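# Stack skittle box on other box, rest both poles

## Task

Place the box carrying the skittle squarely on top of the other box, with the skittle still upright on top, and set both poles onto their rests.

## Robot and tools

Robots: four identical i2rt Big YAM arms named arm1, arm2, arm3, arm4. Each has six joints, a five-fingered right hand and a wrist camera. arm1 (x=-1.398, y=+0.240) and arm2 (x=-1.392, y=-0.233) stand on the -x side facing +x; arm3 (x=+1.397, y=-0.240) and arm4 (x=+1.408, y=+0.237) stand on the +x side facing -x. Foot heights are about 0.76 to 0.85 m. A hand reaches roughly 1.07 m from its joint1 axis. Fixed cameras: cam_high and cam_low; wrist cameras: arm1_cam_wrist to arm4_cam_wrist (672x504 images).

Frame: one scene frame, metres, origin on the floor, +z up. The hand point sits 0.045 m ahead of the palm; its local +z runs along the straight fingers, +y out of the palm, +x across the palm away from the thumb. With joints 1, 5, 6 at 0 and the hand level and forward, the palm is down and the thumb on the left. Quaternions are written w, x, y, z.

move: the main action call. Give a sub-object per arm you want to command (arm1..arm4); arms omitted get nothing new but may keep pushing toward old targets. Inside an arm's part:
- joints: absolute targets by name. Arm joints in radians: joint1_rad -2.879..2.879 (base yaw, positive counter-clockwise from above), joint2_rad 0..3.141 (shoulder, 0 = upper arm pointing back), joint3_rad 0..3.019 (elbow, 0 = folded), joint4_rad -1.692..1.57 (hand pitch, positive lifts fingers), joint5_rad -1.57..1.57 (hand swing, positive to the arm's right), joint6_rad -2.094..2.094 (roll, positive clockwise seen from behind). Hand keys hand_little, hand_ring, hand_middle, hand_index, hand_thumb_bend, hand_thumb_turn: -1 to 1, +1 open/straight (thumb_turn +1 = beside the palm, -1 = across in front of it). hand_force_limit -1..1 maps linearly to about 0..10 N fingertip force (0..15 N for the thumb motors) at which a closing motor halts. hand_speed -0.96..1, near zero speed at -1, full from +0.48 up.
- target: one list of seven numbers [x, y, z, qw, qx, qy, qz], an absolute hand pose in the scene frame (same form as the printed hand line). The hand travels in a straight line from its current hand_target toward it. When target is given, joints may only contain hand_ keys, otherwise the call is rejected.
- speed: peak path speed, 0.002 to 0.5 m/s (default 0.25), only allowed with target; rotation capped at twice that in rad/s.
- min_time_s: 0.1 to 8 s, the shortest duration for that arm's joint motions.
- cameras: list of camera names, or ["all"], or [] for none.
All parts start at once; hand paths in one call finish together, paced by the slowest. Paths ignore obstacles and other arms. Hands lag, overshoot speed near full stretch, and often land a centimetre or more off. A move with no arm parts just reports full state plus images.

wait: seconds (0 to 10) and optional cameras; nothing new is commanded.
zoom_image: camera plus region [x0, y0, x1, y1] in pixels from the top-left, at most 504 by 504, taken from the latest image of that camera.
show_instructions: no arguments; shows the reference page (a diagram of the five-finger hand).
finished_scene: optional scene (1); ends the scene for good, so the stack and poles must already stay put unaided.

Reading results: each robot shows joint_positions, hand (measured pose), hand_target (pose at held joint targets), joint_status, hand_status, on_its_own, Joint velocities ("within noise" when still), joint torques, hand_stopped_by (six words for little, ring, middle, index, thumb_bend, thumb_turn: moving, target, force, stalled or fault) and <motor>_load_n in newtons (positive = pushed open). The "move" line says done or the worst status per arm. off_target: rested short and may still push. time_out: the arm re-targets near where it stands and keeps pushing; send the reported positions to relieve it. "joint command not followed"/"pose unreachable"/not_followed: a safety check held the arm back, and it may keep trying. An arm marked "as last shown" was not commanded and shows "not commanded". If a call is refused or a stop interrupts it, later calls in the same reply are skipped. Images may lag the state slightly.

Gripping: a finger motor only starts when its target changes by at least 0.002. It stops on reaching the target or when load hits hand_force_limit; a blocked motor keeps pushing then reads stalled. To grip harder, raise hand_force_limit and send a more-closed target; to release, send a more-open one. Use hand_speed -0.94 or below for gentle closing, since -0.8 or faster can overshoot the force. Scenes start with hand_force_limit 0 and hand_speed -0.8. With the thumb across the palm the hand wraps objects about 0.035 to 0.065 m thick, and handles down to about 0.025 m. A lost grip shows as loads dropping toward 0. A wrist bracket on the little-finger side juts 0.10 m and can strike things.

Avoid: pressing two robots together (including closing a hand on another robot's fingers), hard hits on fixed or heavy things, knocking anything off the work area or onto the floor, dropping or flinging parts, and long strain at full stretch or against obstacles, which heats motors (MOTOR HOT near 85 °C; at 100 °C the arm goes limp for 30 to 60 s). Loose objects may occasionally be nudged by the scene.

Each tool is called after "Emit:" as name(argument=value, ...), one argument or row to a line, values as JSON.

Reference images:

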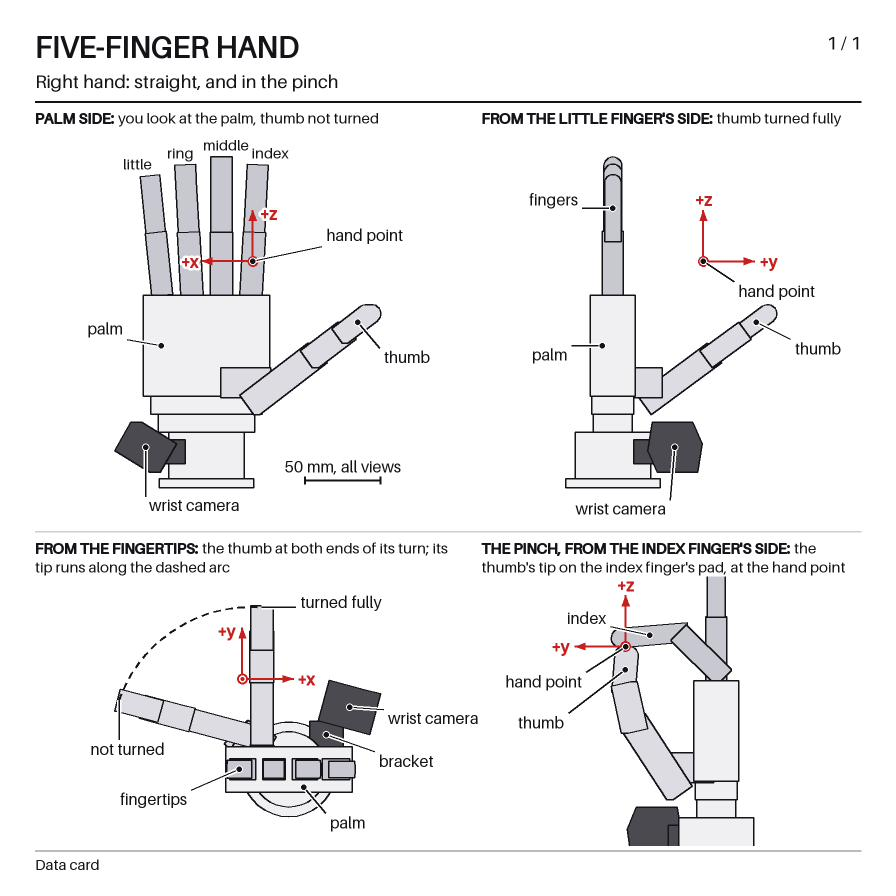

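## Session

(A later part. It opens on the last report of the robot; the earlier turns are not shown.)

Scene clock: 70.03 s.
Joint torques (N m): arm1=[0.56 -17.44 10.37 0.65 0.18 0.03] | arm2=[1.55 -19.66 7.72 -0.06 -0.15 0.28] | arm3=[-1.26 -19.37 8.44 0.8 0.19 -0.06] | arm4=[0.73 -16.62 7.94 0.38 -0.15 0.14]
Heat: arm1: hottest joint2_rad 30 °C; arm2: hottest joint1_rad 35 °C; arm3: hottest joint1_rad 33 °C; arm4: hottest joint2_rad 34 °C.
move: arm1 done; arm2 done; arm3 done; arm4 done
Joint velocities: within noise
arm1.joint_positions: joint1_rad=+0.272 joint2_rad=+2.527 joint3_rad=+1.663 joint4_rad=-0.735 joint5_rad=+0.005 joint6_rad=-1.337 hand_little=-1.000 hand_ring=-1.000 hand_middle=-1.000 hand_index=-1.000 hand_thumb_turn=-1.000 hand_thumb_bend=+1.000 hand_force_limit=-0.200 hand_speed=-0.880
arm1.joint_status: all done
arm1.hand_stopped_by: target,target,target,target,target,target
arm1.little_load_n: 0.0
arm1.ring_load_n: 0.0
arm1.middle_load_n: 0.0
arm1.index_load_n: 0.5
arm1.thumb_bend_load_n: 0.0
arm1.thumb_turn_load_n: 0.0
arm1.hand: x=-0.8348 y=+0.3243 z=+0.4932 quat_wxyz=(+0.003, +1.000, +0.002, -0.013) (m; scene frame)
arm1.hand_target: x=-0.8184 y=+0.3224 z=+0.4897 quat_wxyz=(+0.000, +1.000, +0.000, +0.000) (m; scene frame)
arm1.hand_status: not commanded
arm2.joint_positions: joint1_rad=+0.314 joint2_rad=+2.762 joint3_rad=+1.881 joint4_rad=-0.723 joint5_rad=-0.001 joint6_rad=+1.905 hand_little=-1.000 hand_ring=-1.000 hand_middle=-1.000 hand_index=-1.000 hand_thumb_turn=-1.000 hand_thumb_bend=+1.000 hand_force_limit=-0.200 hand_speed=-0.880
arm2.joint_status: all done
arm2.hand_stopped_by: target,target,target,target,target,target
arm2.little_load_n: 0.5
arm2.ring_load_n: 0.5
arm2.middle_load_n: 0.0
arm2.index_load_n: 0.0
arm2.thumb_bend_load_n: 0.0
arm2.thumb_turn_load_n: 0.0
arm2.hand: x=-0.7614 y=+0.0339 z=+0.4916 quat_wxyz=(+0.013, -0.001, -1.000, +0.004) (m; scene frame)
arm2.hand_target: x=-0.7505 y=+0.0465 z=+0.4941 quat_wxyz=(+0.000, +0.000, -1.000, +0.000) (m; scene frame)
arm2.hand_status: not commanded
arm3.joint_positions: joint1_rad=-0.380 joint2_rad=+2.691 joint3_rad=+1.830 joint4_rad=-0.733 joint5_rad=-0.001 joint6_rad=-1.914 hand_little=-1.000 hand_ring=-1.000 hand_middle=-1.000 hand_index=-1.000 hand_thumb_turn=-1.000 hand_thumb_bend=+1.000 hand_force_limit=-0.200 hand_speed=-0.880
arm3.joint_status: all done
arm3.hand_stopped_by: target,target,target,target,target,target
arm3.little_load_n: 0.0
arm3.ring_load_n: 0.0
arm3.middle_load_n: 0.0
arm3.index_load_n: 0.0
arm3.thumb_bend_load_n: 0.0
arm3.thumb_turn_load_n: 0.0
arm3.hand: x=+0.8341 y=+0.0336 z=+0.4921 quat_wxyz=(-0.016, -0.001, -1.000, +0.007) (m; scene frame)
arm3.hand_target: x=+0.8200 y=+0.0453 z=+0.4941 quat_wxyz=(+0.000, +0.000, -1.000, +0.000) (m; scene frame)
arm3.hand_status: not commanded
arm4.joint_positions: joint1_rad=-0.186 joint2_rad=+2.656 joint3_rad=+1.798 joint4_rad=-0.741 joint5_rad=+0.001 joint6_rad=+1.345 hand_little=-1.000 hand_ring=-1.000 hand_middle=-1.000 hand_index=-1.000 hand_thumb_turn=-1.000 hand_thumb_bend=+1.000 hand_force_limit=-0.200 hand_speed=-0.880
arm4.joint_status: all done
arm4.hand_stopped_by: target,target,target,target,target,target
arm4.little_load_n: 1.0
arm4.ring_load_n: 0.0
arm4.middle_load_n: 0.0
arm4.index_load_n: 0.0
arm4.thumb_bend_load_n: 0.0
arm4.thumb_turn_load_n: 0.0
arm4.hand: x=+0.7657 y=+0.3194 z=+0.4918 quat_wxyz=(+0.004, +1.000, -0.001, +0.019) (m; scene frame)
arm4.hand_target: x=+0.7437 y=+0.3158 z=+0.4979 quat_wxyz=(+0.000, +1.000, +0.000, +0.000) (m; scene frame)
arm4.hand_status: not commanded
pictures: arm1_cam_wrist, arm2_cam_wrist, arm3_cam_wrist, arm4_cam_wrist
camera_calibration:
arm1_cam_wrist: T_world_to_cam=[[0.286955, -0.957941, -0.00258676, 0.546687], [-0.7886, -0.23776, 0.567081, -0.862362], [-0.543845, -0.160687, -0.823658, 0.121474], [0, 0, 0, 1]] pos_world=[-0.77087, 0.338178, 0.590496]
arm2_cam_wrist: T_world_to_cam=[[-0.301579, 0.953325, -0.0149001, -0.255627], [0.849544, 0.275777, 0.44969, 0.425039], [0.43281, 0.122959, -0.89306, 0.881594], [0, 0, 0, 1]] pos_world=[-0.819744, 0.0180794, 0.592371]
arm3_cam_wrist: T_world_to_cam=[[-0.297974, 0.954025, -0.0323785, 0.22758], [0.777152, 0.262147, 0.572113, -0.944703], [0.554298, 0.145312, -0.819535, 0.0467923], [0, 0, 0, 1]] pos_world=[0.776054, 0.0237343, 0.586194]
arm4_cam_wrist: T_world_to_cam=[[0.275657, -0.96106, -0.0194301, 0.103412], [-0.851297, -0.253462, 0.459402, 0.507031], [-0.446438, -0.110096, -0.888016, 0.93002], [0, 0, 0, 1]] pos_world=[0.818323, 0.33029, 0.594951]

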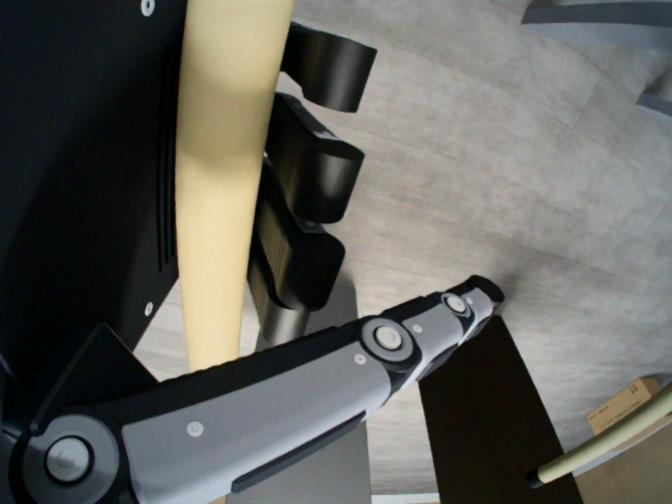

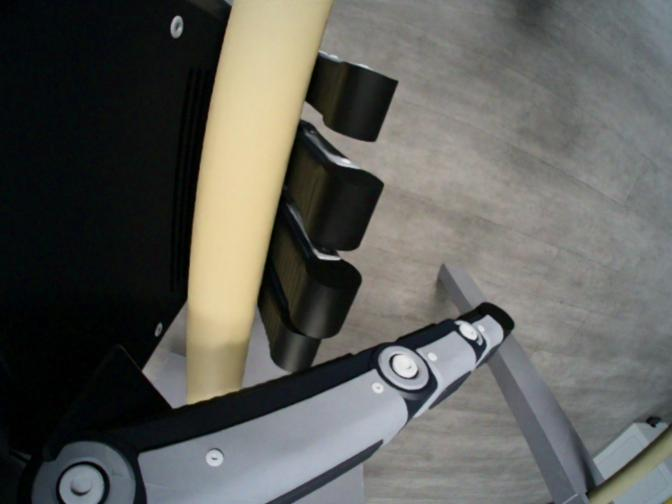

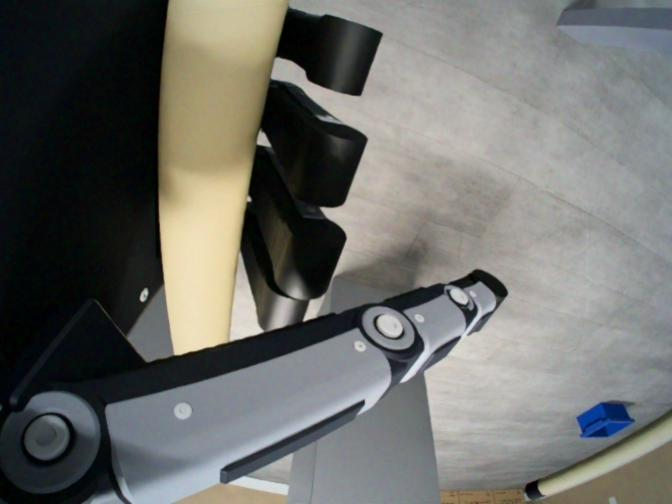

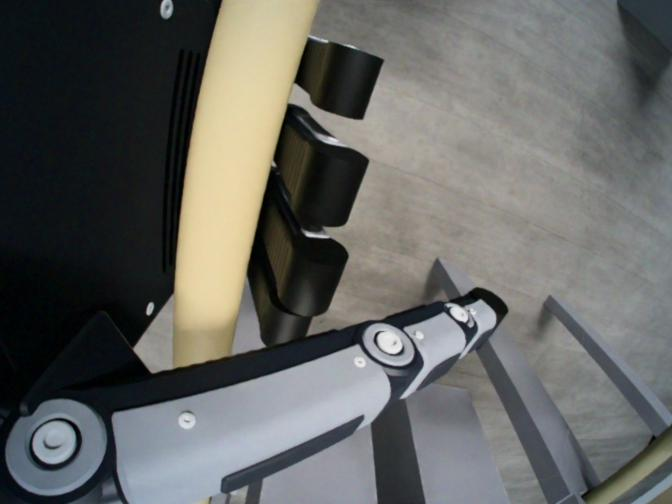

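Emit:
move(
  arm1={"joints": {"hand_speed": -0.4, "hand_force_limit": -0.3, "hand_thumb_bend": 0.3}},
  arm2={"joints": {"hand_speed": -0.4, "hand_force_limit": -0.3, "hand_thumb_bend": 0.3}},
  arm3={"joints": {"hand_speed": -0.4, "hand_force_limit": -0.3, "hand_thumb_bend": 0.3}},
  arm4={"joints": {"hand_speed": -0.4, "hand_force_limit": -0.3, "hand_thumb_bend": 0.3}},
)

Emit:
move(
  arm1={"joints": {"hand_speed": -0.85, "hand_force_limit": -0.2, "hand_thumb_bend": -1}},
  arm2={"joints": {"hand_speed": -0.85, "hand_force_limit": -0.2, "hand_thumb_bend": -1}},
  arm3={"joints": {"hand_speed": -0.85, "hand_force_limit": -0.2, "hand_thumb_bend": -1}},
  arm4={"joints": {"hand_speed": -0.85, "hand_force_limit": -0.2, "hand_thumb_bend": -1}},
  cameras=["all"],
)

Scene clock: 73.03 s.
Joint torques (N m): arm1=[0.62 -17.49 10.41 0.69 0.19 0.04] | arm2=[1.26 -21.66 7.83 0.1 -0.15 0.26] | arm3=[-1.32 -19.31 8.42 0.79 0.2 -0.06] | arm4=[1.44 -16.79 7.91 0.46 -0.15 0.15]
Heat: arm1: hottest joint2_rad 31 °C; arm2: hottest joint1_rad 35 °C; arm3: hottest joint1_rad 33 °C; arm4: hottest joint2_rad 34 °C.
move: arm1 off_target; arm2 off_target; arm3 off_target; arm4 off_target
Joint velocities: within noise
arm1.joint_positions: joint1_rad=+0.272 joint2_rad=+2.527 joint3_rad=+1.663 joint4_rad=-0.735 joint5_rad=+0.005 joint6_rad=-1.337 hand_little=-1.000 hand_ring=-1.000 hand_middle=-1.000 hand_index=-1.000 hand_thumb_turn=-1.000 hand_thumb_bend=+0.466 hand_force_limit=-0.300 hand_speed=-0.400
arm1.joint_status: hand_thumb_bend off_target (ended at +0.466, target +0.300); the others done
arm1.hand_stopped_by: target,target,target,target,force,target
arm1.little_load_n: 0.0
arm1.ring_load_n: 0.0
arm1.middle_load_n: -0.5
arm1.index_load_n: 0.5
arm1.thumb_bend_load_n: 6.0
arm1.thumb_turn_load_n: 1.5
arm1.hand: x=-0.8348 y=+0.3243 z=+0.4932 quat_wxyz=(+0.003, +1.000, +0.002, -0.013) (m; scene frame)
arm1.hand_target: x=-0.8184 y=+0.3224 z=+0.4897 quat_wxyz=(+0.000, +1.000, +0.000, +0.000) (m; scene frame)
arm1.hand_status: not commanded
arm2.joint_positions: joint1_rad=+0.314 joint2_rad=+2.762 joint3_rad=+1.881 joint4_rad=-0.723 joint5_rad=-0.001 joint6_rad=+1.905 hand_little=-1.000 hand_ring=-1.000 hand_middle=-1.000 hand_index=-1.000 hand_thumb_turn=-1.000 hand_thumb_bend=+0.467 hand_force_limit=-0.300 hand_speed=-0.400
arm2.joint_status: hand_thumb_bend off_target (ended at +0.467, target +0.300); the others done
arm2.hand_stopped_by: target,target,target,target,force,target
arm2.little_load_n: 0.5
arm2.ring_load_n: 0.5
arm2.middle_load_n: -1.0
arm2.index_load_n: 0.0
arm2.thumb_bend_load_n: 7.0
arm2.thumb_turn_load_n: 2.0
arm2.hand: x=-0.7614 y=+0.0339 z=+0.4916 quat_wxyz=(+0.013, -0.001, -1.000, +0.004) (m; scene frame)
arm2.hand_target: x=-0.7505 y=+0.0465 z=+0.4941 quat_wxyz=(+0.000, +0.000, -1.000, +0.000) (m; scene frame)
arm2.hand_status: not commanded
arm3.joint_positions: joint1_rad=-0.380 joint2_rad=+2.691 joint3_rad=+1.830 joint4_rad=-0.733 joint5_rad=-0.001 joint6_rad=-1.914 hand_little=-1.000 hand_ring=-1.000 hand_middle=-1.000 hand_index=-1.000 hand_thumb_turn=-1.000 hand_thumb_bend=+0.469 hand_force_limit=-0.300 hand_speed=-0.400
arm3.joint_status: hand_thumb_bend off_target (ended at +0.469, target +0.300); the others done
arm3.hand_stopped_by: target,target,target,target,force,target
arm3.little_load_n: 0.0
arm3.ring_load_n: 0.5
arm3.middle_load_n: -1.0
arm3.index_load_n: 0.0
arm3.thumb_bend_load_n: 5.0
arm3.thumb_turn_load_n: 1.5
arm3.hand: x=+0.8341 y=+0.0336 z=+0.4921 quat_wxyz=(-0.016, -0.001, -1.000, +0.007) (m; scene frame)
arm3.hand_target: x=+0.8200 y=+0.0453 z=+0.4941 quat_wxyz=(+0.000, +0.000, -1.000, +0.000) (m; scene frame)
arm3.hand_status: not commanded
arm4.joint_positions: joint1_rad=-0.186 joint2_rad=+2.656 joint3_rad=+1.798 joint4_rad=-0.741 joint5_rad=+0.001 joint6_rad=+1.345 hand_little=-1.000 hand_ring=-1.000 hand_middle=-1.000 hand_index=-1.000 hand_thumb_turn=-1.000 hand_thumb_bend=+0.467 hand_force_limit=-0.300 hand_speed=-0.400
arm4.joint_status: hand_thumb_bend off_target (ended at +0.467, target +0.300); the others done
arm4.hand_stopped_by: target,target,target,target,force,target
arm4.little_load_n: 0.5
arm4.ring_load_n: 0.0
arm4.middle_load_n: -1.0
arm4.index_load_n: 0.0
arm4.thumb_bend_load_n: 7.5
arm4.thumb_turn_load_n: 1.5
arm4.hand: x=+0.7657 y=+0.3194 z=+0.4918 quat_wxyz=(+0.004, +1.000, -0.001, +0.019) (m; scene frame)
arm4.hand_target: x=+0.7437 y=+0.3158 z=+0.4979 quat_wxyz=(+0.000, +1.000, +0.000, +0.000) (m; scene frame)
arm4.hand_status: not commanded
pictures: none

Scene clock: 78.47 s.
Joint torques (N m): arm1=[0.62 -17.55 10.39 0.68 0.18 0.05] | arm2=[0.38 -20.72 7.62 0.06 -0.14 0.19] | arm3=[-1.2 -19.25 8.4 0.81 0.19 -0.06] | arm4=[0.91 -16.73 7.86 0.44 -0.14 0.14]
Heat: arm1: hottest joint2_rad 31 °C; arm2: hottest joint1_rad 35 °C; arm3: hottest joint1_rad 33 °C; arm4: hottest joint2_rad 35 °C.
move: arm1 off_target; arm2 off_target; arm3 off_target; arm4 off_target
Joint velocities: within noise
arm1.joint_positions: joint1_rad=+0.272 joint2_rad=+2.527 joint3_rad=+1.663 joint4_rad=-0.735 joint5_rad=+0.005 joint6_rad=-1.337 hand_little=-1.000 hand_ring=-1.000 hand_middle=-1.000 hand_index=-1.000 hand_thumb_turn=-1.000 hand_thumb_bend=+0.466 hand_force_limit=-0.200 hand_speed=-0.850
arm1.joint_status: hand_thumb_bend off_target (ended at +0.466, target -1.000); the others done
arm1.hand_stopped_by: target,target,target,target,force,target
arm1.little_load_n: 0.0
arm1.ring_load_n: 0.0
arm1.middle_load_n: -1.0
arm1.index_load_n: 0.5
arm1.thumb_bend_load_n: 6.0
arm1.thumb_turn_load_n: 1.5
arm1.hand: x=-0.8348 y=+0.3243 z=+0.4932 quat_wxyz=(+0.003, +1.000, +0.002, -0.013) (m; scene frame)
arm1.hand_target: x=-0.8184 y=+0.3224 z=+0.4897 quat_wxyz=(+0.000, +1.000, +0.000, +0.000) (m; scene frame)
arm1.hand_status: not commanded
arm2.joint_positions: joint1_rad=+0.314 joint2_rad=+2.762 joint3_rad=+1.881 joint4_rad=-0.723 joint5_rad=-0.001 joint6_rad=+1.905 hand_little=-1.000 hand_ring=-1.000 hand_middle=-1.000 hand_index=-1.000 hand_thumb_turn=-1.000 hand_thumb_bend=+0.467 hand_force_limit=-0.200 hand_speed=-0.850
arm2.joint_status: hand_thumb_bend off_target (ended at +0.467, target -1.000); the others done
arm2.hand_stopped_by: target,target,target,target,force,target
arm2.little_load_n: 0.0
arm2.ring_load_n: 0.5
arm2.middle_load_n: -1.0
arm2.index_load_n: 0.0
arm2.thumb_bend_load_n: 7.0
arm2.thumb_turn_load_n: 2.5
arm2.hand: x=-0.7614 y=+0.0339 z=+0.4916 quat_wxyz=(+0.013, -0.001, -1.000, +0.004) (m; scene frame)
arm2.hand_target: x=-0.7505 y=+0.0465 z=+0.4941 quat_wxyz=(+0.000, +0.000, -1.000, +0.000) (m; scene frame)
arm2.hand_status: not commanded
arm3.joint_positions: joint1_rad=-0.380 joint2_rad=+2.691 joint3_rad=+1.830 joint4_rad=-0.733 joint5_rad=-0.001 joint6_rad=-1.914 hand_little=-1.000 hand_ring=-1.000 hand_middle=-1.000 hand_index=-1.000 hand_thumb_turn=-1.000 hand_thumb_bend=+0.460 hand_force_limit=-0.200 hand_speed=-0.850
arm3.joint_status: hand_thumb_bend off_target (ended at +0.460, target -1.000); the others done
arm3.hand_stopped_by: target,target,target,target,force,target
arm3.little_load_n: 0.0
arm3.ring_load_n: 0.5
arm3.middle_load_n: -1.0
arm3.index_load_n: 0.0
arm3.thumb_bend_load_n: 6.5
arm3.thumb_turn_load_n: 2.0
arm3.hand: x=+0.8341 y=+0.0336 z=+0.4921 quat_wxyz=(-0.016, -0.001, -1.000, +0.007) (m; scene frame)
arm3.hand_target: x=+0.8200 y=+0.0453 z=+0.4941 quat_wxyz=(+0.000, +0.000, -1.000, +0.000) (m; scene frame)
arm3.hand_status: not commanded
arm4.joint_positions: joint1_rad=-0.186 joint2_rad=+2.656 joint3_rad=+1.798 joint4_rad=-0.741 joint5_rad=+0.001 joint6_rad=+1.345 hand_little=-1.000 hand_ring=-1.000 hand_middle=-1.000 hand_index=-1.000 hand_thumb_turn=-1.000 hand_thumb_bend=+0.467 hand_force_limit=-0.200 hand_speed=-0.850
arm4.joint_status: hand_thumb_bend off_target (ended at +0.467, target -1.000); the others done
arm4.hand_stopped_by: target,target,target,target,force,target
arm4.little_load_n: 1.0
arm4.ring_load_n: 0.0
arm4.middle_load_n: -0.5
arm4.index_load_n: 0.0
arm4.thumb_bend_load_n: 7.5
arm4.thumb_turn_load_n: 1.5
arm4.hand: x=+0.7657 y=+0.3194 z=+0.4918 quat_wxyz=(+0.004, +1.000, -0.001, +0.019) (m; scene frame)
arm4.hand_target: x=+0.7437 y=+0.3158 z=+0.4979 quat_wxyz=(+0.000, +1.000, +0.000, +0.000) (m; scene frame)
arm4.hand_status: not commanded
pictures: arm1_cam_wrist, arm2_cam_wrist, arm3_cam_wrist, arm4_cam_wrist, cam_high, cam_low
camera_calibration:
arm1_cam_wrist: T_world_to_cam=[[0.286955, -0.957941, -0.00258676, 0.546687], [-0.7886, -0.23776, 0.567081, -0.862362], [-0.543845, -0.160687, -0.823658, 0.121474], [0, 0, 0, 1]] pos_world=[-0.77087, 0.338178, 0.590496]
arm2_cam_wrist: T_world_to_cam=[[-0.301579, 0.953325, -0.0149001, -0.255627], [0.849544, 0.275777, 0.44969, 0.425039], [0.43281, 0.122959, -0.89306, 0.881594], [0, 0, 0, 1]] pos_world=[-0.819744, 0.0180794, 0.592371]
arm3_cam_wrist: T_world_to_cam=[[-0.297974, 0.954025, -0.0323785, 0.22758], [0.777152, 0.262147, 0.572113, -0.944703], [0.554298, 0.145312, -0.819535, 0.0467923], [0, 0, 0, 1]] pos_world=[0.776054, 0.0237343, 0.586194]
arm4_cam_wrist: T_world_to_cam=[[0.275657, -0.96106, -0.0194301, 0.103412], [-0.851297, -0.253462, 0.459402, 0.507031], [-0.446438, -0.110096, -0.888016, 0.93002], [0, 0, 0, 1]] pos_world=[0.818323, 0.33029, 0.594951]

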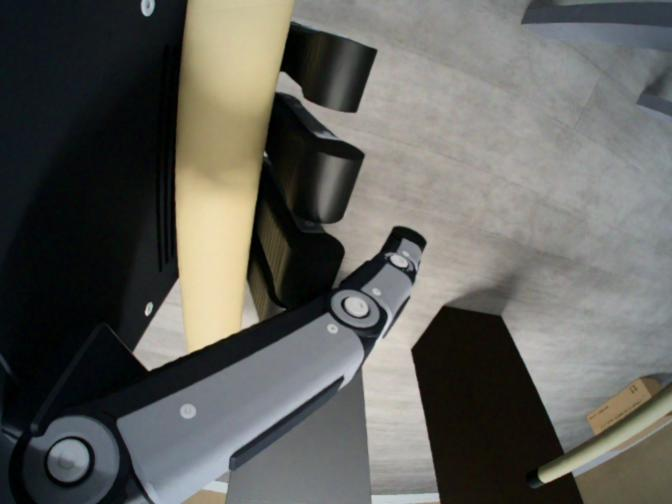

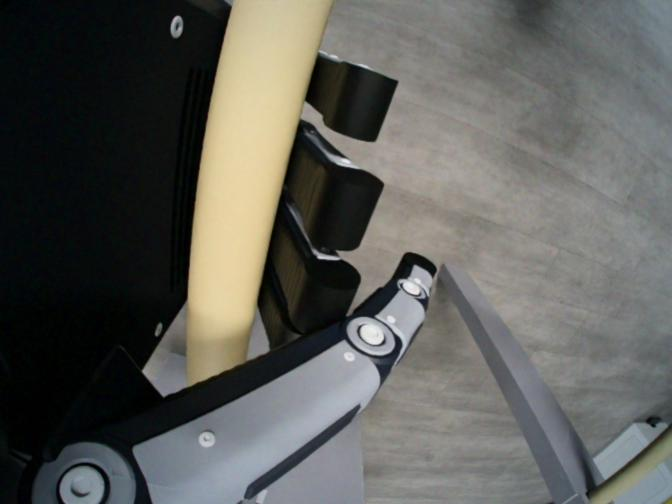

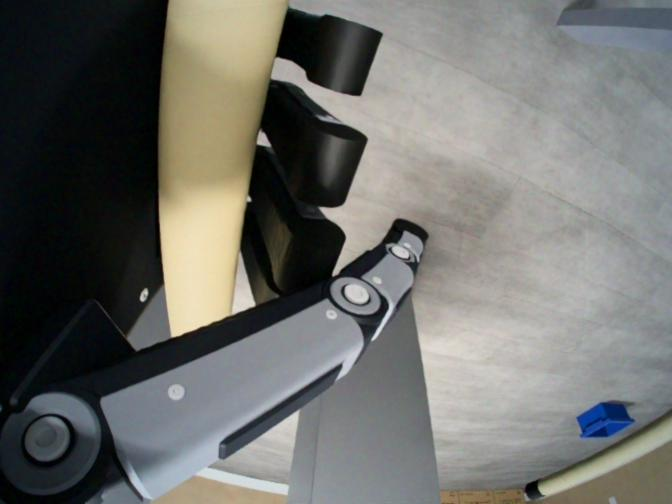

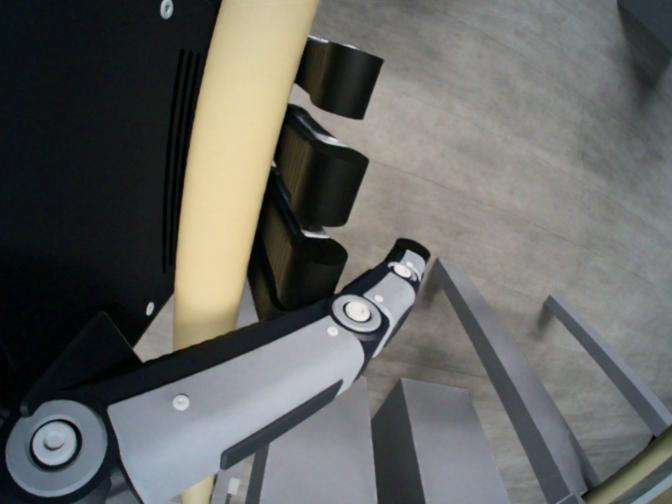

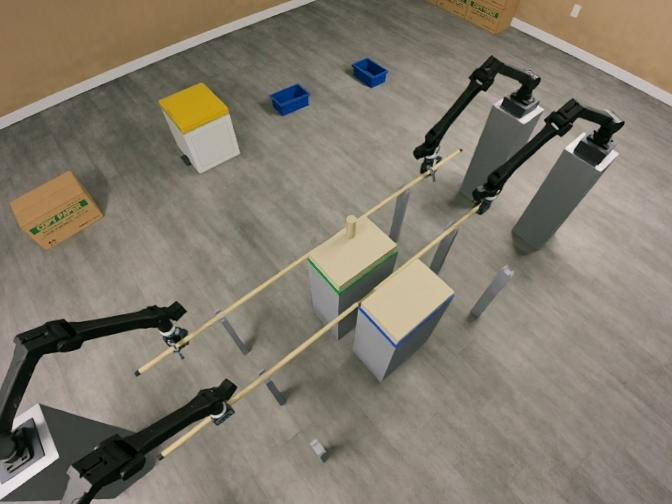

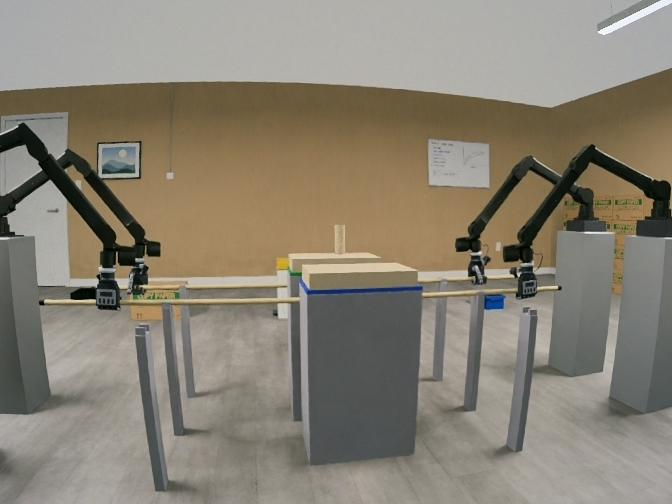

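Emit:
move(
  arm1={"target": [-0.8184, 0.3224, 0.600, 0, 1, 0, 0], "speed": 0.08},
  arm2={"target": [-0.7505, 0.0465, 0.604, 0, 0, -1, 0], "speed": 0.08},
  arm3={"target": [0.8200, 0.0453, 0.604, 0, 0, -1, 0], "speed": 0.08},
  arm4={"target": [0.7437, 0.3158, 0.608, 0, 1, 0, 0], "speed": 0.08},
  cameras=["all"],
)

Scene clock: 82.17 s.
Joint torques (N m): arm1=[0.73 -20.72 8.02 0.21 0.17 0.09] | arm2=[1.44 -23.3 5.87 -0.5 -0.11 0.28] | arm3=[-1.14 -23.71 6.84 -0.14 0.2 -0.07] | arm4=[1.03 -19.9 5.59 -0.05 -0.12 0.12]
Heat: arm1: hottest joint2_rad 31 °C; arm2: hottest joint1_rad 35 °C; arm3: hottest joint1_rad 33 °C; arm4: hottest joint2_rad 35 °C.
move: arm1 off_target; arm2 off_target; arm3 off_target; arm4 off_target
Joint velocities: within noise
arm1.joint_positions: joint1_rad=+0.272 joint2_rad=+2.363 joint3_rad=+1.643 joint4_rad=-0.871 joint5_rad=+0.005 joint6_rad=-1.340 hand_little=-1.000 hand_ring=-1.000 hand_middle=-1.000 hand_index=-1.000 hand_thumb_turn=-1.000 hand_thumb_bend=+0.466 hand_force_limit=-0.200 hand_speed=-0.850
arm1.joint_status: not commanded
arm1.hand_stopped_by: target,target,target,target,force,target
arm1.little_load_n: 0.0
arm1.ring_load_n: 0.0
arm1.middle_load_n: -1.0
arm1.index_load_n: 1.0
arm1.thumb_bend_load_n: 6.0
arm1.thumb_turn_load_n: 1.5
arm1.hand: x=-0.8251 y=+0.3259 z=+0.5861 quat_wxyz=(+0.002, +1.000, +0.004, -0.010) (m; scene frame)
arm1.hand_target: x=-0.8185 y=+0.3224 z=+0.5998 quat_wxyz=(+0.000, +1.000, +0.000, +0.000) (m; scene frame)
arm1.hand_status: off_target (0.016 m and 1.2 deg from the pose sent, 0.108 m and 1.6 deg at the start)
arm2.joint_positions: joint1_rad=+0.316 joint2_rad=+2.566 joint3_rad=+1.779 joint4_rad=-0.805 joint5_rad=-0.001 joint6_rad=+1.905 hand_little=-1.000 hand_ring=-1.000 hand_middle=-1.000 hand_index=-1.000 hand_thumb_turn=-1.000 hand_thumb_bend=+0.467 hand_force_limit=-0.200 hand_speed=-0.850
arm2.joint_status: not commanded
arm2.hand_stopped_by: target,target,target,target,force,target
arm2.little_load_n: 0.5
arm2.ring_load_n: 0.5
arm2.middle_load_n: -1.0
arm2.index_load_n: 0.0
arm2.thumb_bend_load_n: 7.0
arm2.thumb_turn_load_n: 2.0
arm2.hand: x=-0.7552 y=+0.0375 z=+0.5884 quat_wxyz=(+0.008, +0.000, -1.000, +0.002) (m; scene frame)
arm2.hand_target: x=-0.7505 y=+0.0466 z=+0.6039 quat_wxyz=(+0.000, +0.000, -1.000, +0.000) (m; scene frame)
arm2.hand_status: off_target (0.019 m and 0.9 deg from the pose sent, 0.114 m and 1.6 deg at the start)
arm3.joint_positions: joint1_rad=-0.382 joint2_rad=+2.522 joint3_rad=+1.741 joint4_rad=-0.823 joint5_rad=-0.001 joint6_rad=-1.914 hand_little=-1.000 hand_ring=-1.000 hand_middle=-1.000 hand_index=-1.000 hand_thumb_turn=-1.000 hand_thumb_bend=+0.460 hand_force_limit=-0.200 hand_speed=-0.850
arm3.joint_status: not commanded
arm3.hand_stopped_by: target,target,target,target,force,target
arm3.little_load_n: 0.0
arm3.ring_load_n: 0.0
arm3.middle_load_n: -0.5
arm3.index_load_n: 1.0
arm3.thumb_bend_load_n: 6.5
arm3.thumb_turn_load_n: 2.0
arm3.hand: x=+0.8371 y=+0.0344 z=+0.5735 quat_wxyz=(-0.021, -0.002, -1.000, +0.009) (m; scene frame)
arm3.hand_target: x=+0.8205 y=+0.0452 z=+0.6037 quat_wxyz=(+0.000, +0.000, -1.000, +0.000) (m; scene frame)
arm3.hand_status: off_target (0.037 m and 2.7 deg from the pose sent, 0.113 m and 2.0 deg at the start)
arm4.joint_positions: joint1_rad=-0.186 joint2_rad=+2.485 joint3_rad=+1.740 joint4_rad=-0.850 joint5_rad=+0.001 joint6_rad=+1.347 hand_little=-1.000 hand_ring=-1.000 hand_middle=-1.000 hand_index=-1.000 hand_thumb_turn=-1.000 hand_thumb_bend=+0.467 hand_force_limit=-0.200 hand_speed=-0.850
arm4.joint_status: not commanded
arm4.hand_stopped_by: target,target,target,target,force,target
arm4.little_load_n: 1.0
arm4.ring_load_n: 0.0
arm4.middle_load_n: -1.0
arm4.index_load_n: 0.0
arm4.thumb_bend_load_n: 7.5
arm4.thumb_turn_load_n: 1.5
arm4.hand: x=+0.7580 y=+0.3212 z=+0.5825 quat_wxyz=(+0.003, +1.000, -0.002, +0.017) (m; scene frame)
arm4.hand_target: x=+0.7440 y=+0.3157 z=+0.6076 quat_wxyz=(+0.000, +1.000, +0.000, +0.000) (m; scene frame)
arm4.hand_status: off_target (0.030 m and 2.1 deg from the pose sent, 0.118 m and 2.2 deg at the start)
pictures: arm1_cam_wrist, arm2_cam_wrist, arm3_cam_wrist, arm4_cam_wrist, cam_high, cam_low
camera_calibration:
arm1_cam_wrist: T_world_to_cam=[[0.290195, -0.956965, -0.00219814, 0.547758], [-0.791791, -0.241396, 0.561066, -0.904947], [-0.537451, -0.161078, -0.827768, 0.211381], [0, 0, 0, 1]] pos_world=[-0.761879, 0.339784, 0.683914]
arm2_cam_wrist: T_world_to_cam=[[-0.303192, 0.952818, -0.0145607, -0.257115], [0.843764, 0.275529, 0.460594, 0.364376], [0.442874, 0.127362, -0.887492, 0.969046], [0, 0, 0, 1]] pos_world=[-0.814567, 0.0211675, 0.688447]
arm3_cam_wrist: T_world_to_cam=[[-0.295074, 0.954684, -0.038864, 0.231624], [0.772065, 0.262198, 0.578937, -0.993493], [0.562891, 0.140823, -0.814446, 0.101814], [0, 0, 0, 1]] pos_world=[0.778078, 0.0250257, 0.667093]
arm4_cam_wrist: T_world_to_cam=[[0.273788, -0.961557, -0.0211788, 0.111598], [-0.850226, -0.252265, 0.462037, 0.456576], [-0.449617, -0.108493, -0.886608, 1.00838], [0, 0, 0, 1]] pos_world=[0.811025, 0.331888, 0.685449]

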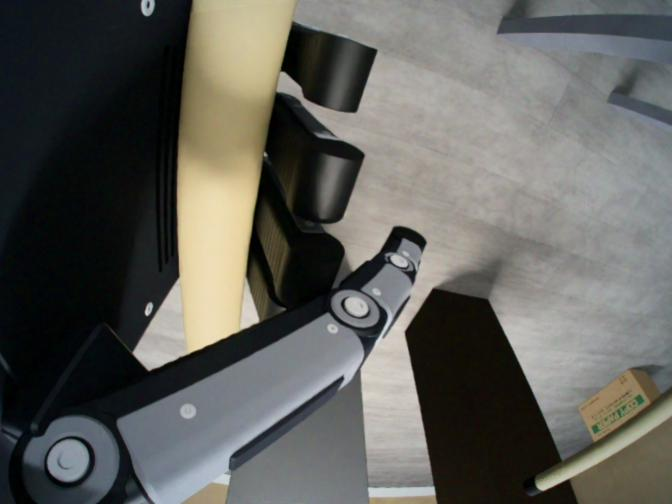

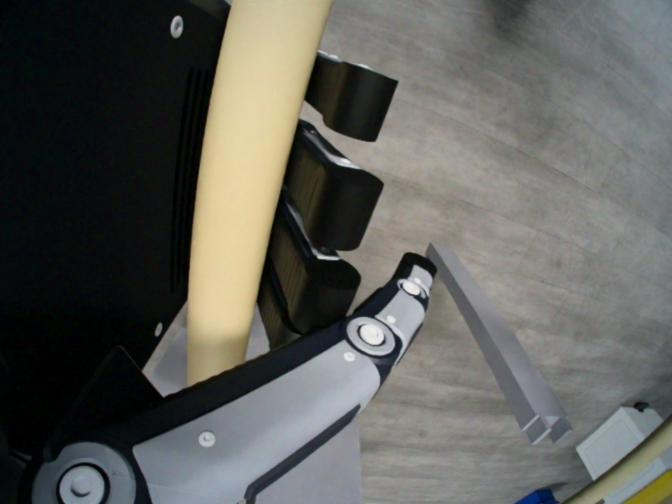

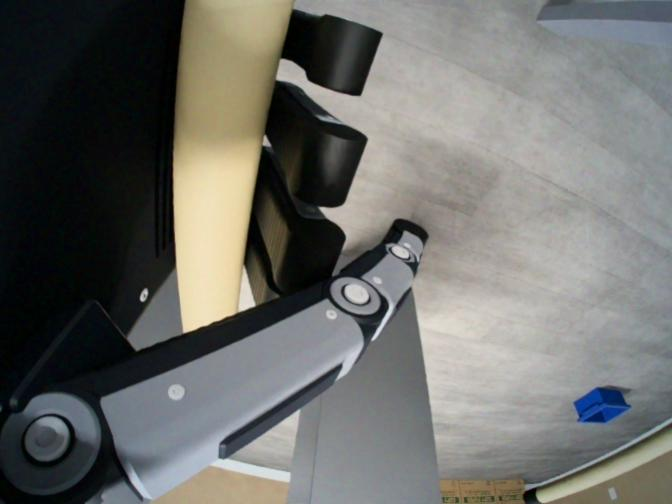

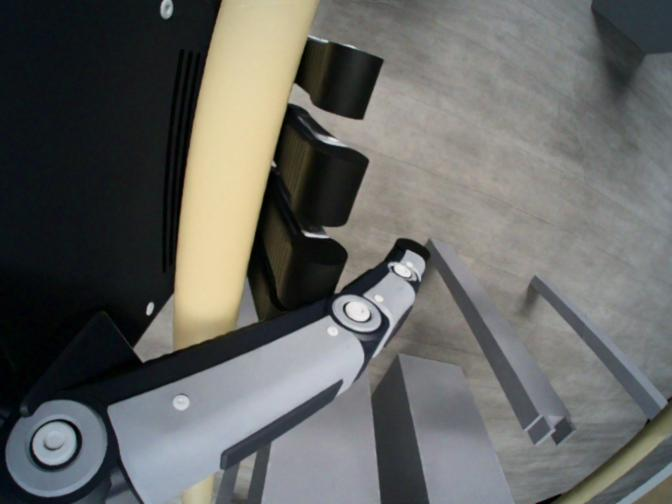

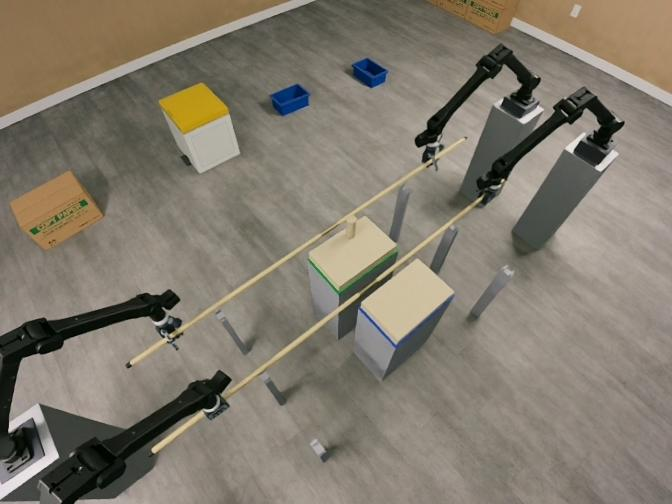

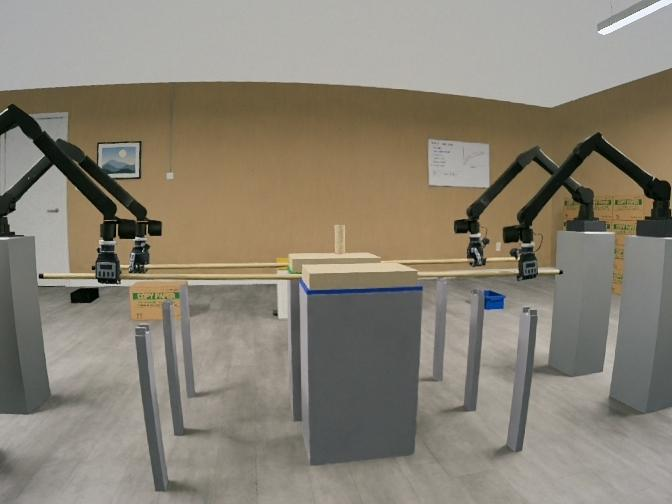

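Emit:
zoom_image(
  camera="cam_low",
  region=[240, 220, 480, 320],
)

Emit:
zoom_image(
  camera="cam_high",
  region=[290, 190, 470, 330],
)

Scaled by 2.100.

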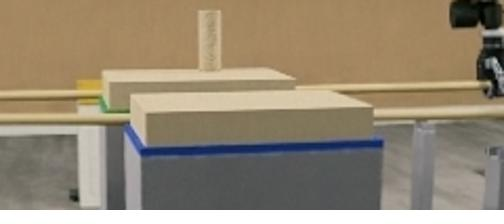

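Scaled by 2.800.

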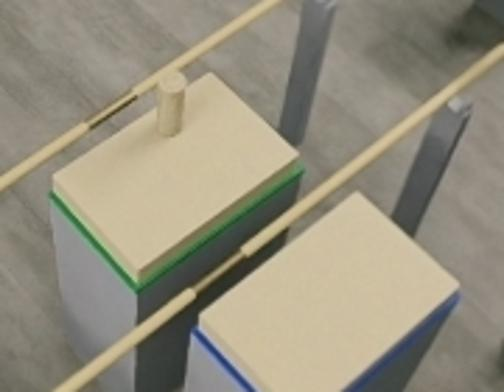

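Emit:
zoom_image(
  camera="cam_low",
  region=[270, 240, 330, 290],
)

Emit:
zoom_image(
  camera="cam_low",
  region=[360, 240, 440, 300],
)

Scaled by 8.400.

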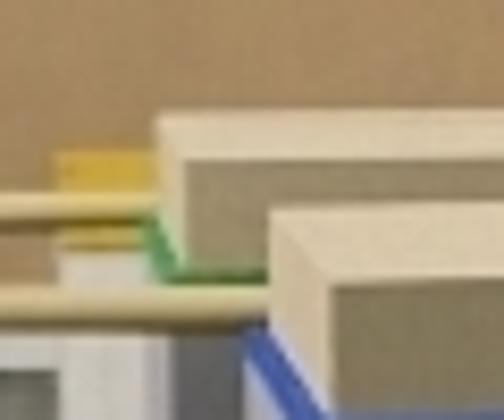

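Scaled by 6.300.

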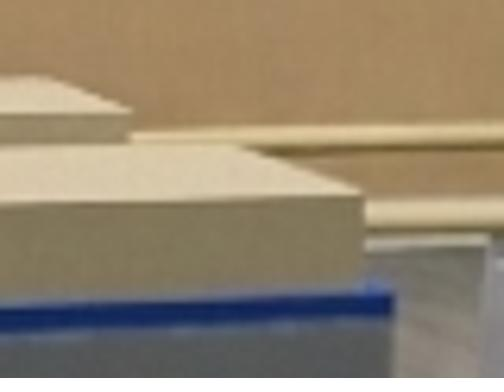

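Emit:
move(
  arm1={"target": [-0.8265, 0.3224, 0.630, 0, 1, 0, 0], "speed": 0.08},
  arm2={"target": [-0.687, 0.0465, 0.632, 0, 0, -1, 0], "speed": 0.08},
  arm3={"target": [0.884, 0.0453, 0.646, 0, 0, -1, 0], "speed": 0.08},
  arm4={"target": [0.736, 0.3158, 0.641, 0, 1, 0, 0], "speed": 0.08},
  cameras=["arm2_cam_wrist", "arm3_cam_wrist", "cam_high", "cam_low"],
)

Emit:
zoom_image(
  camera="cam_low",
  region=[270, 240, 330, 290],
)

Emit:
zoom_image(
  camera="cam_low",
  region=[360, 240, 440, 300],
)

Emit:
zoom_image(
  camera="cam_high",
  region=[290, 190, 470, 330],
)

Scene clock: 89.57 s.
Joint torques (N m): arm1=[0.91 -20.42 7.64 0.01 0.18 0.13] | arm2=[-0.85 -22.65 10.7 -0.91 -0.19 0] | arm3=[-1.26 -20.95 6.08 0.62 0.17 -0.06] | arm4=[1.03 -19.72 7.32 -0.27 -0.13 0.14]
Heat: arm1: hottest joint2_rad 32 °C; arm2: hottest joint1_rad 35 °C; arm3: hottest joint1_rad 33 °C; arm4: hottest joint2_rad 35 °C.
move: arm1 off_target; arm2 off_target; arm3 off_target; arm4 off_target
Joint velocities: within noise
arm1.joint_positions: joint1_rad=+0.272 joint2_rad=+2.296 joint3_rad=+1.617 joint4_rad=-0.899 joint5_rad=+0.005 joint6_rad=-1.341 hand_little=-1.000 hand_ring=-1.000 hand_middle=-1.000 hand_index=-1.000 hand_thumb_turn=-1.000 hand_thumb_bend=+0.466 hand_force_limit=-0.200 hand_speed=-0.850
arm1.joint_status: not commanded
arm1.hand_stopped_by: target,target,target,target,force,target
arm1.little_load_n: 0.0
arm1.ring_load_n: 0.0
arm1.middle_load_n: -1.0
arm1.index_load_n: 1.0
arm1.thumb_bend_load_n: 6.0
arm1.thumb_turn_load_n: 2.0
arm1.hand: x=-0.8269 y=+0.3252 z=+0.6178 quat_wxyz=(+0.000, +1.000, +0.004, -0.004) (m; scene frame)
arm1.hand_target: x=-0.8265 y=+0.3225 z=+0.6298 quat_wxyz=(+0.000, +1.000, +0.000, +0.000) (m; scene frame)
arm1.hand_status: off_target (0.013 m and 0.6 deg from the pose sent, 0.044 m and 1.2 deg at the start)
arm2.joint_positions: joint1_rad=+0.311 joint2_rad=+2.623 joint3_rad=+2.023 joint4_rad=-0.997 joint5_rad=+0.001 joint6_rad=+1.900 hand_little=-1.000 hand_ring=-1.000 hand_middle=-1.000 hand_index=-1.000 hand_thumb_turn=-1.000 hand_thumb_bend=+0.467 hand_force_limit=-0.200 hand_speed=-0.850
arm2.joint_status: not commanded
arm2.hand_stopped_by: target,target,target,target,force,target
arm2.little_load_n: 0.5
arm2.ring_load_n: 0.0
arm2.middle_load_n: -1.0
arm2.index_load_n: 0.5
arm2.thumb_bend_load_n: 7.0
arm2.thumb_turn_load_n: 2.5
arm2.hand: x=-0.7049 y=+0.0510 z=+0.6226 quat_wxyz=(+0.010, +0.000, -1.000, +0.004) (m; scene frame)
arm2.hand_target: x=-0.6877 y=+0.0462 z=+0.6322 quat_wxyz=(-0.001, +0.000, -1.000, +0.000) (m; scene frame)
arm2.hand_status: off_target (0.021 m and 1.2 deg from the pose sent, 0.082 m and 0.9 deg at the start)
arm3.joint_positions: joint1_rad=-0.418 joint2_rad=+2.322 joint3_rad=+1.482 joint4_rad=-0.767 joint5_rad=-0.001 joint6_rad=-1.952 hand_little=-1.000 hand_ring=-1.000 hand_middle=-1.000 hand_index=-1.000 hand_thumb_turn=-1.000 hand_thumb_bend=+0.460 hand_force_limit=-0.200 hand_speed=-0.850
arm3.joint_status: not commanded
arm3.hand_stopped_by: target,target,target,target,force,target
arm3.little_load_n: 0.0
arm3.ring_load_n: 0.0
arm3.middle_load_n: -1.0
arm3.index_load_n: 0.5
arm3.thumb_bend_load_n: 6.5
arm3.thumb_turn_load_n: 2.0
arm3.hand: x=+0.8965 y=+0.0344 z=+0.6249 quat_wxyz=(-0.022, -0.001, -1.000, +0.010) (m; scene frame)
arm3.hand_target: x=+0.8843 y=+0.0452 z=+0.6459 quat_wxyz=(+0.000, +0.000, -1.000, +0.000) (m; scene frame)
arm3.hand_status: off_target (0.027 m and 2.7 deg from the pose sent, 0.087 m and 2.7 deg at the start)
arm4.joint_positions: joint1_rad=-0.184 joint2_rad=+2.441 joint3_rad=+1.740 joint4_rad=-0.908 joint5_rad=+0.001 joint6_rad=+1.348 hand_little=-1.000 hand_ring=-1.000 hand_middle=-1.000 hand_index=-1.000 hand_thumb_turn=-1.000 hand_thumb_bend=+0.467 hand_force_limit=-0.200 hand_speed=-0.850
arm4.joint_status: not commanded
arm4.hand_stopped_by: target,target,target,target,force,target
arm4.little_load_n: 0.5
arm4.ring_load_n: 0.5
arm4.middle_load_n: -0.5
arm4.index_load_n: 0.0
arm4.thumb_bend_load_n: 7.5
arm4.thumb_turn_load_n: 1.5
arm4.hand: x=+0.7582 y=+0.3202 z=+0.6100 quat_wxyz=(+0.005, +1.000, -0.001, +0.024) (m; scene frame)
arm4.hand_target: x=+0.7368 y=+0.3154 z=+0.6408 quat_wxyz=(+0.000, +1.000, +0.000, +0.000) (m; scene frame)
arm4.hand_status: off_target (0.038 m and 2.8 deg from the pose sent, 0.063 m and 2.0 deg at the start)
pictures: arm2_cam_wrist, arm3_cam_wrist, cam_high, cam_low
camera_calibration:
arm2_cam_wrist: T_world_to_cam=[[-0.302915, 0.952881, -0.0161205, -0.253056], [0.845809, 0.276595, 0.456183, 0.306605], [0.439147, 0.12455, -0.88974, 0.974333], [0, 0, 0, 1]] pos_world=[-0.763859, 0.0349741, 0.722956]
arm3_cam_wrist: T_world_to_cam=[[-0.297498, 0.95385, -0.0408015, 0.254465], [0.770854, 0.265198, 0.579185, -1.06824], [0.563276, 0.140854, -0.814175, 0.109683], [0, 0, 0, 1]] pos_world=[0.837376, 0.0251235, 0.718391]

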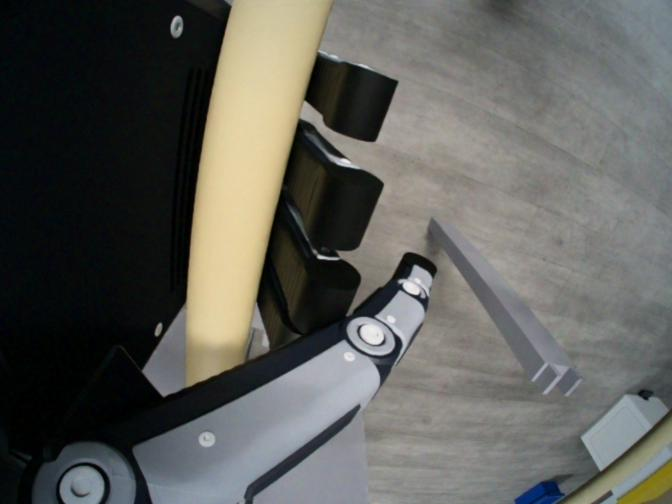

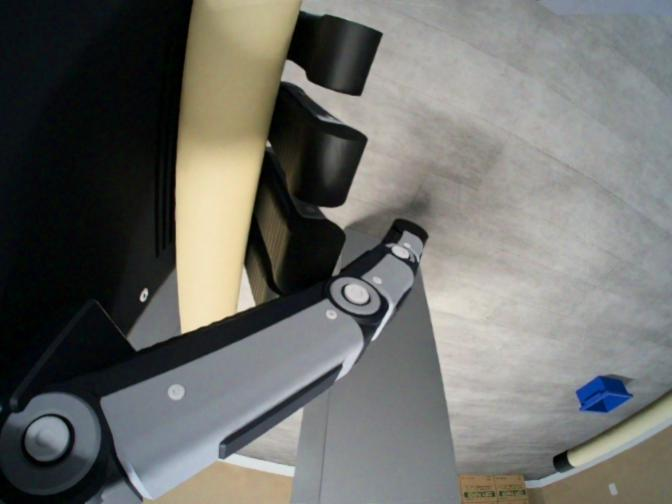

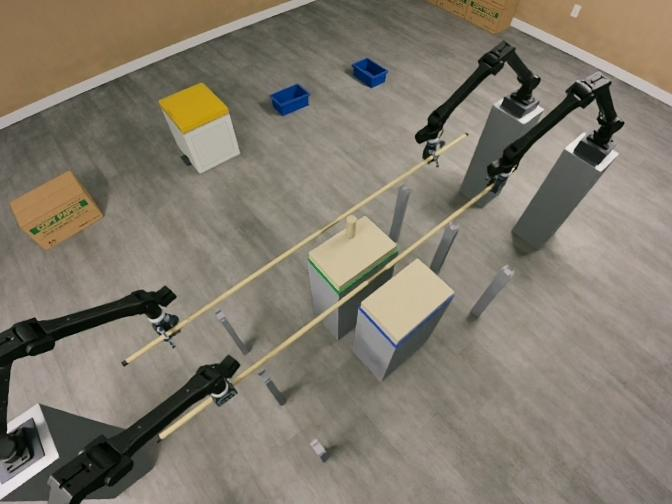

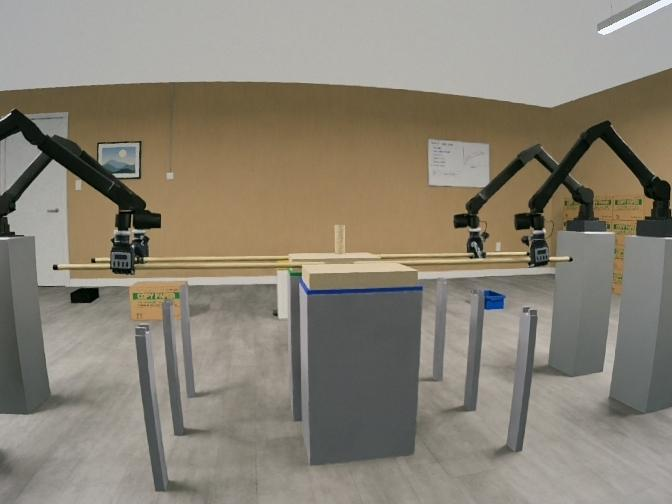

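Scaled by 8.400.

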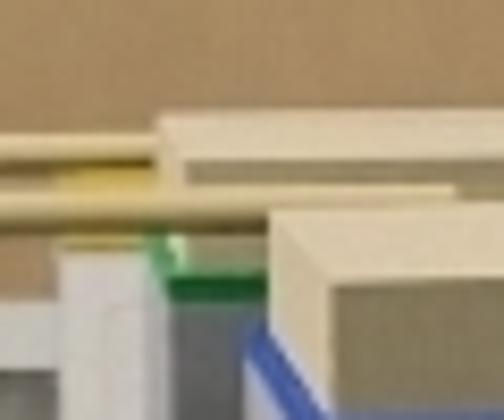

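Scaled by 6.300.

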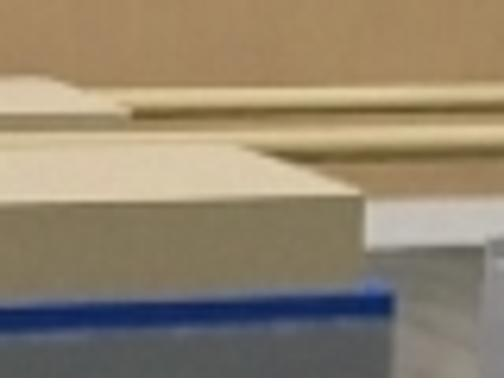

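Scaled by 2.800.

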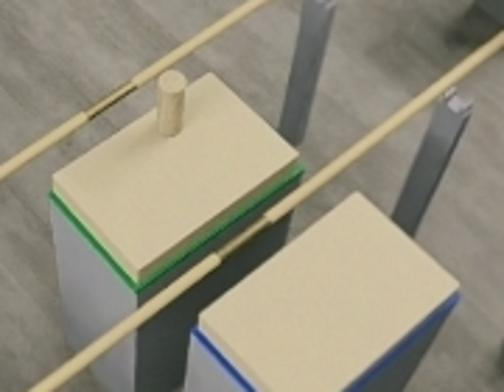

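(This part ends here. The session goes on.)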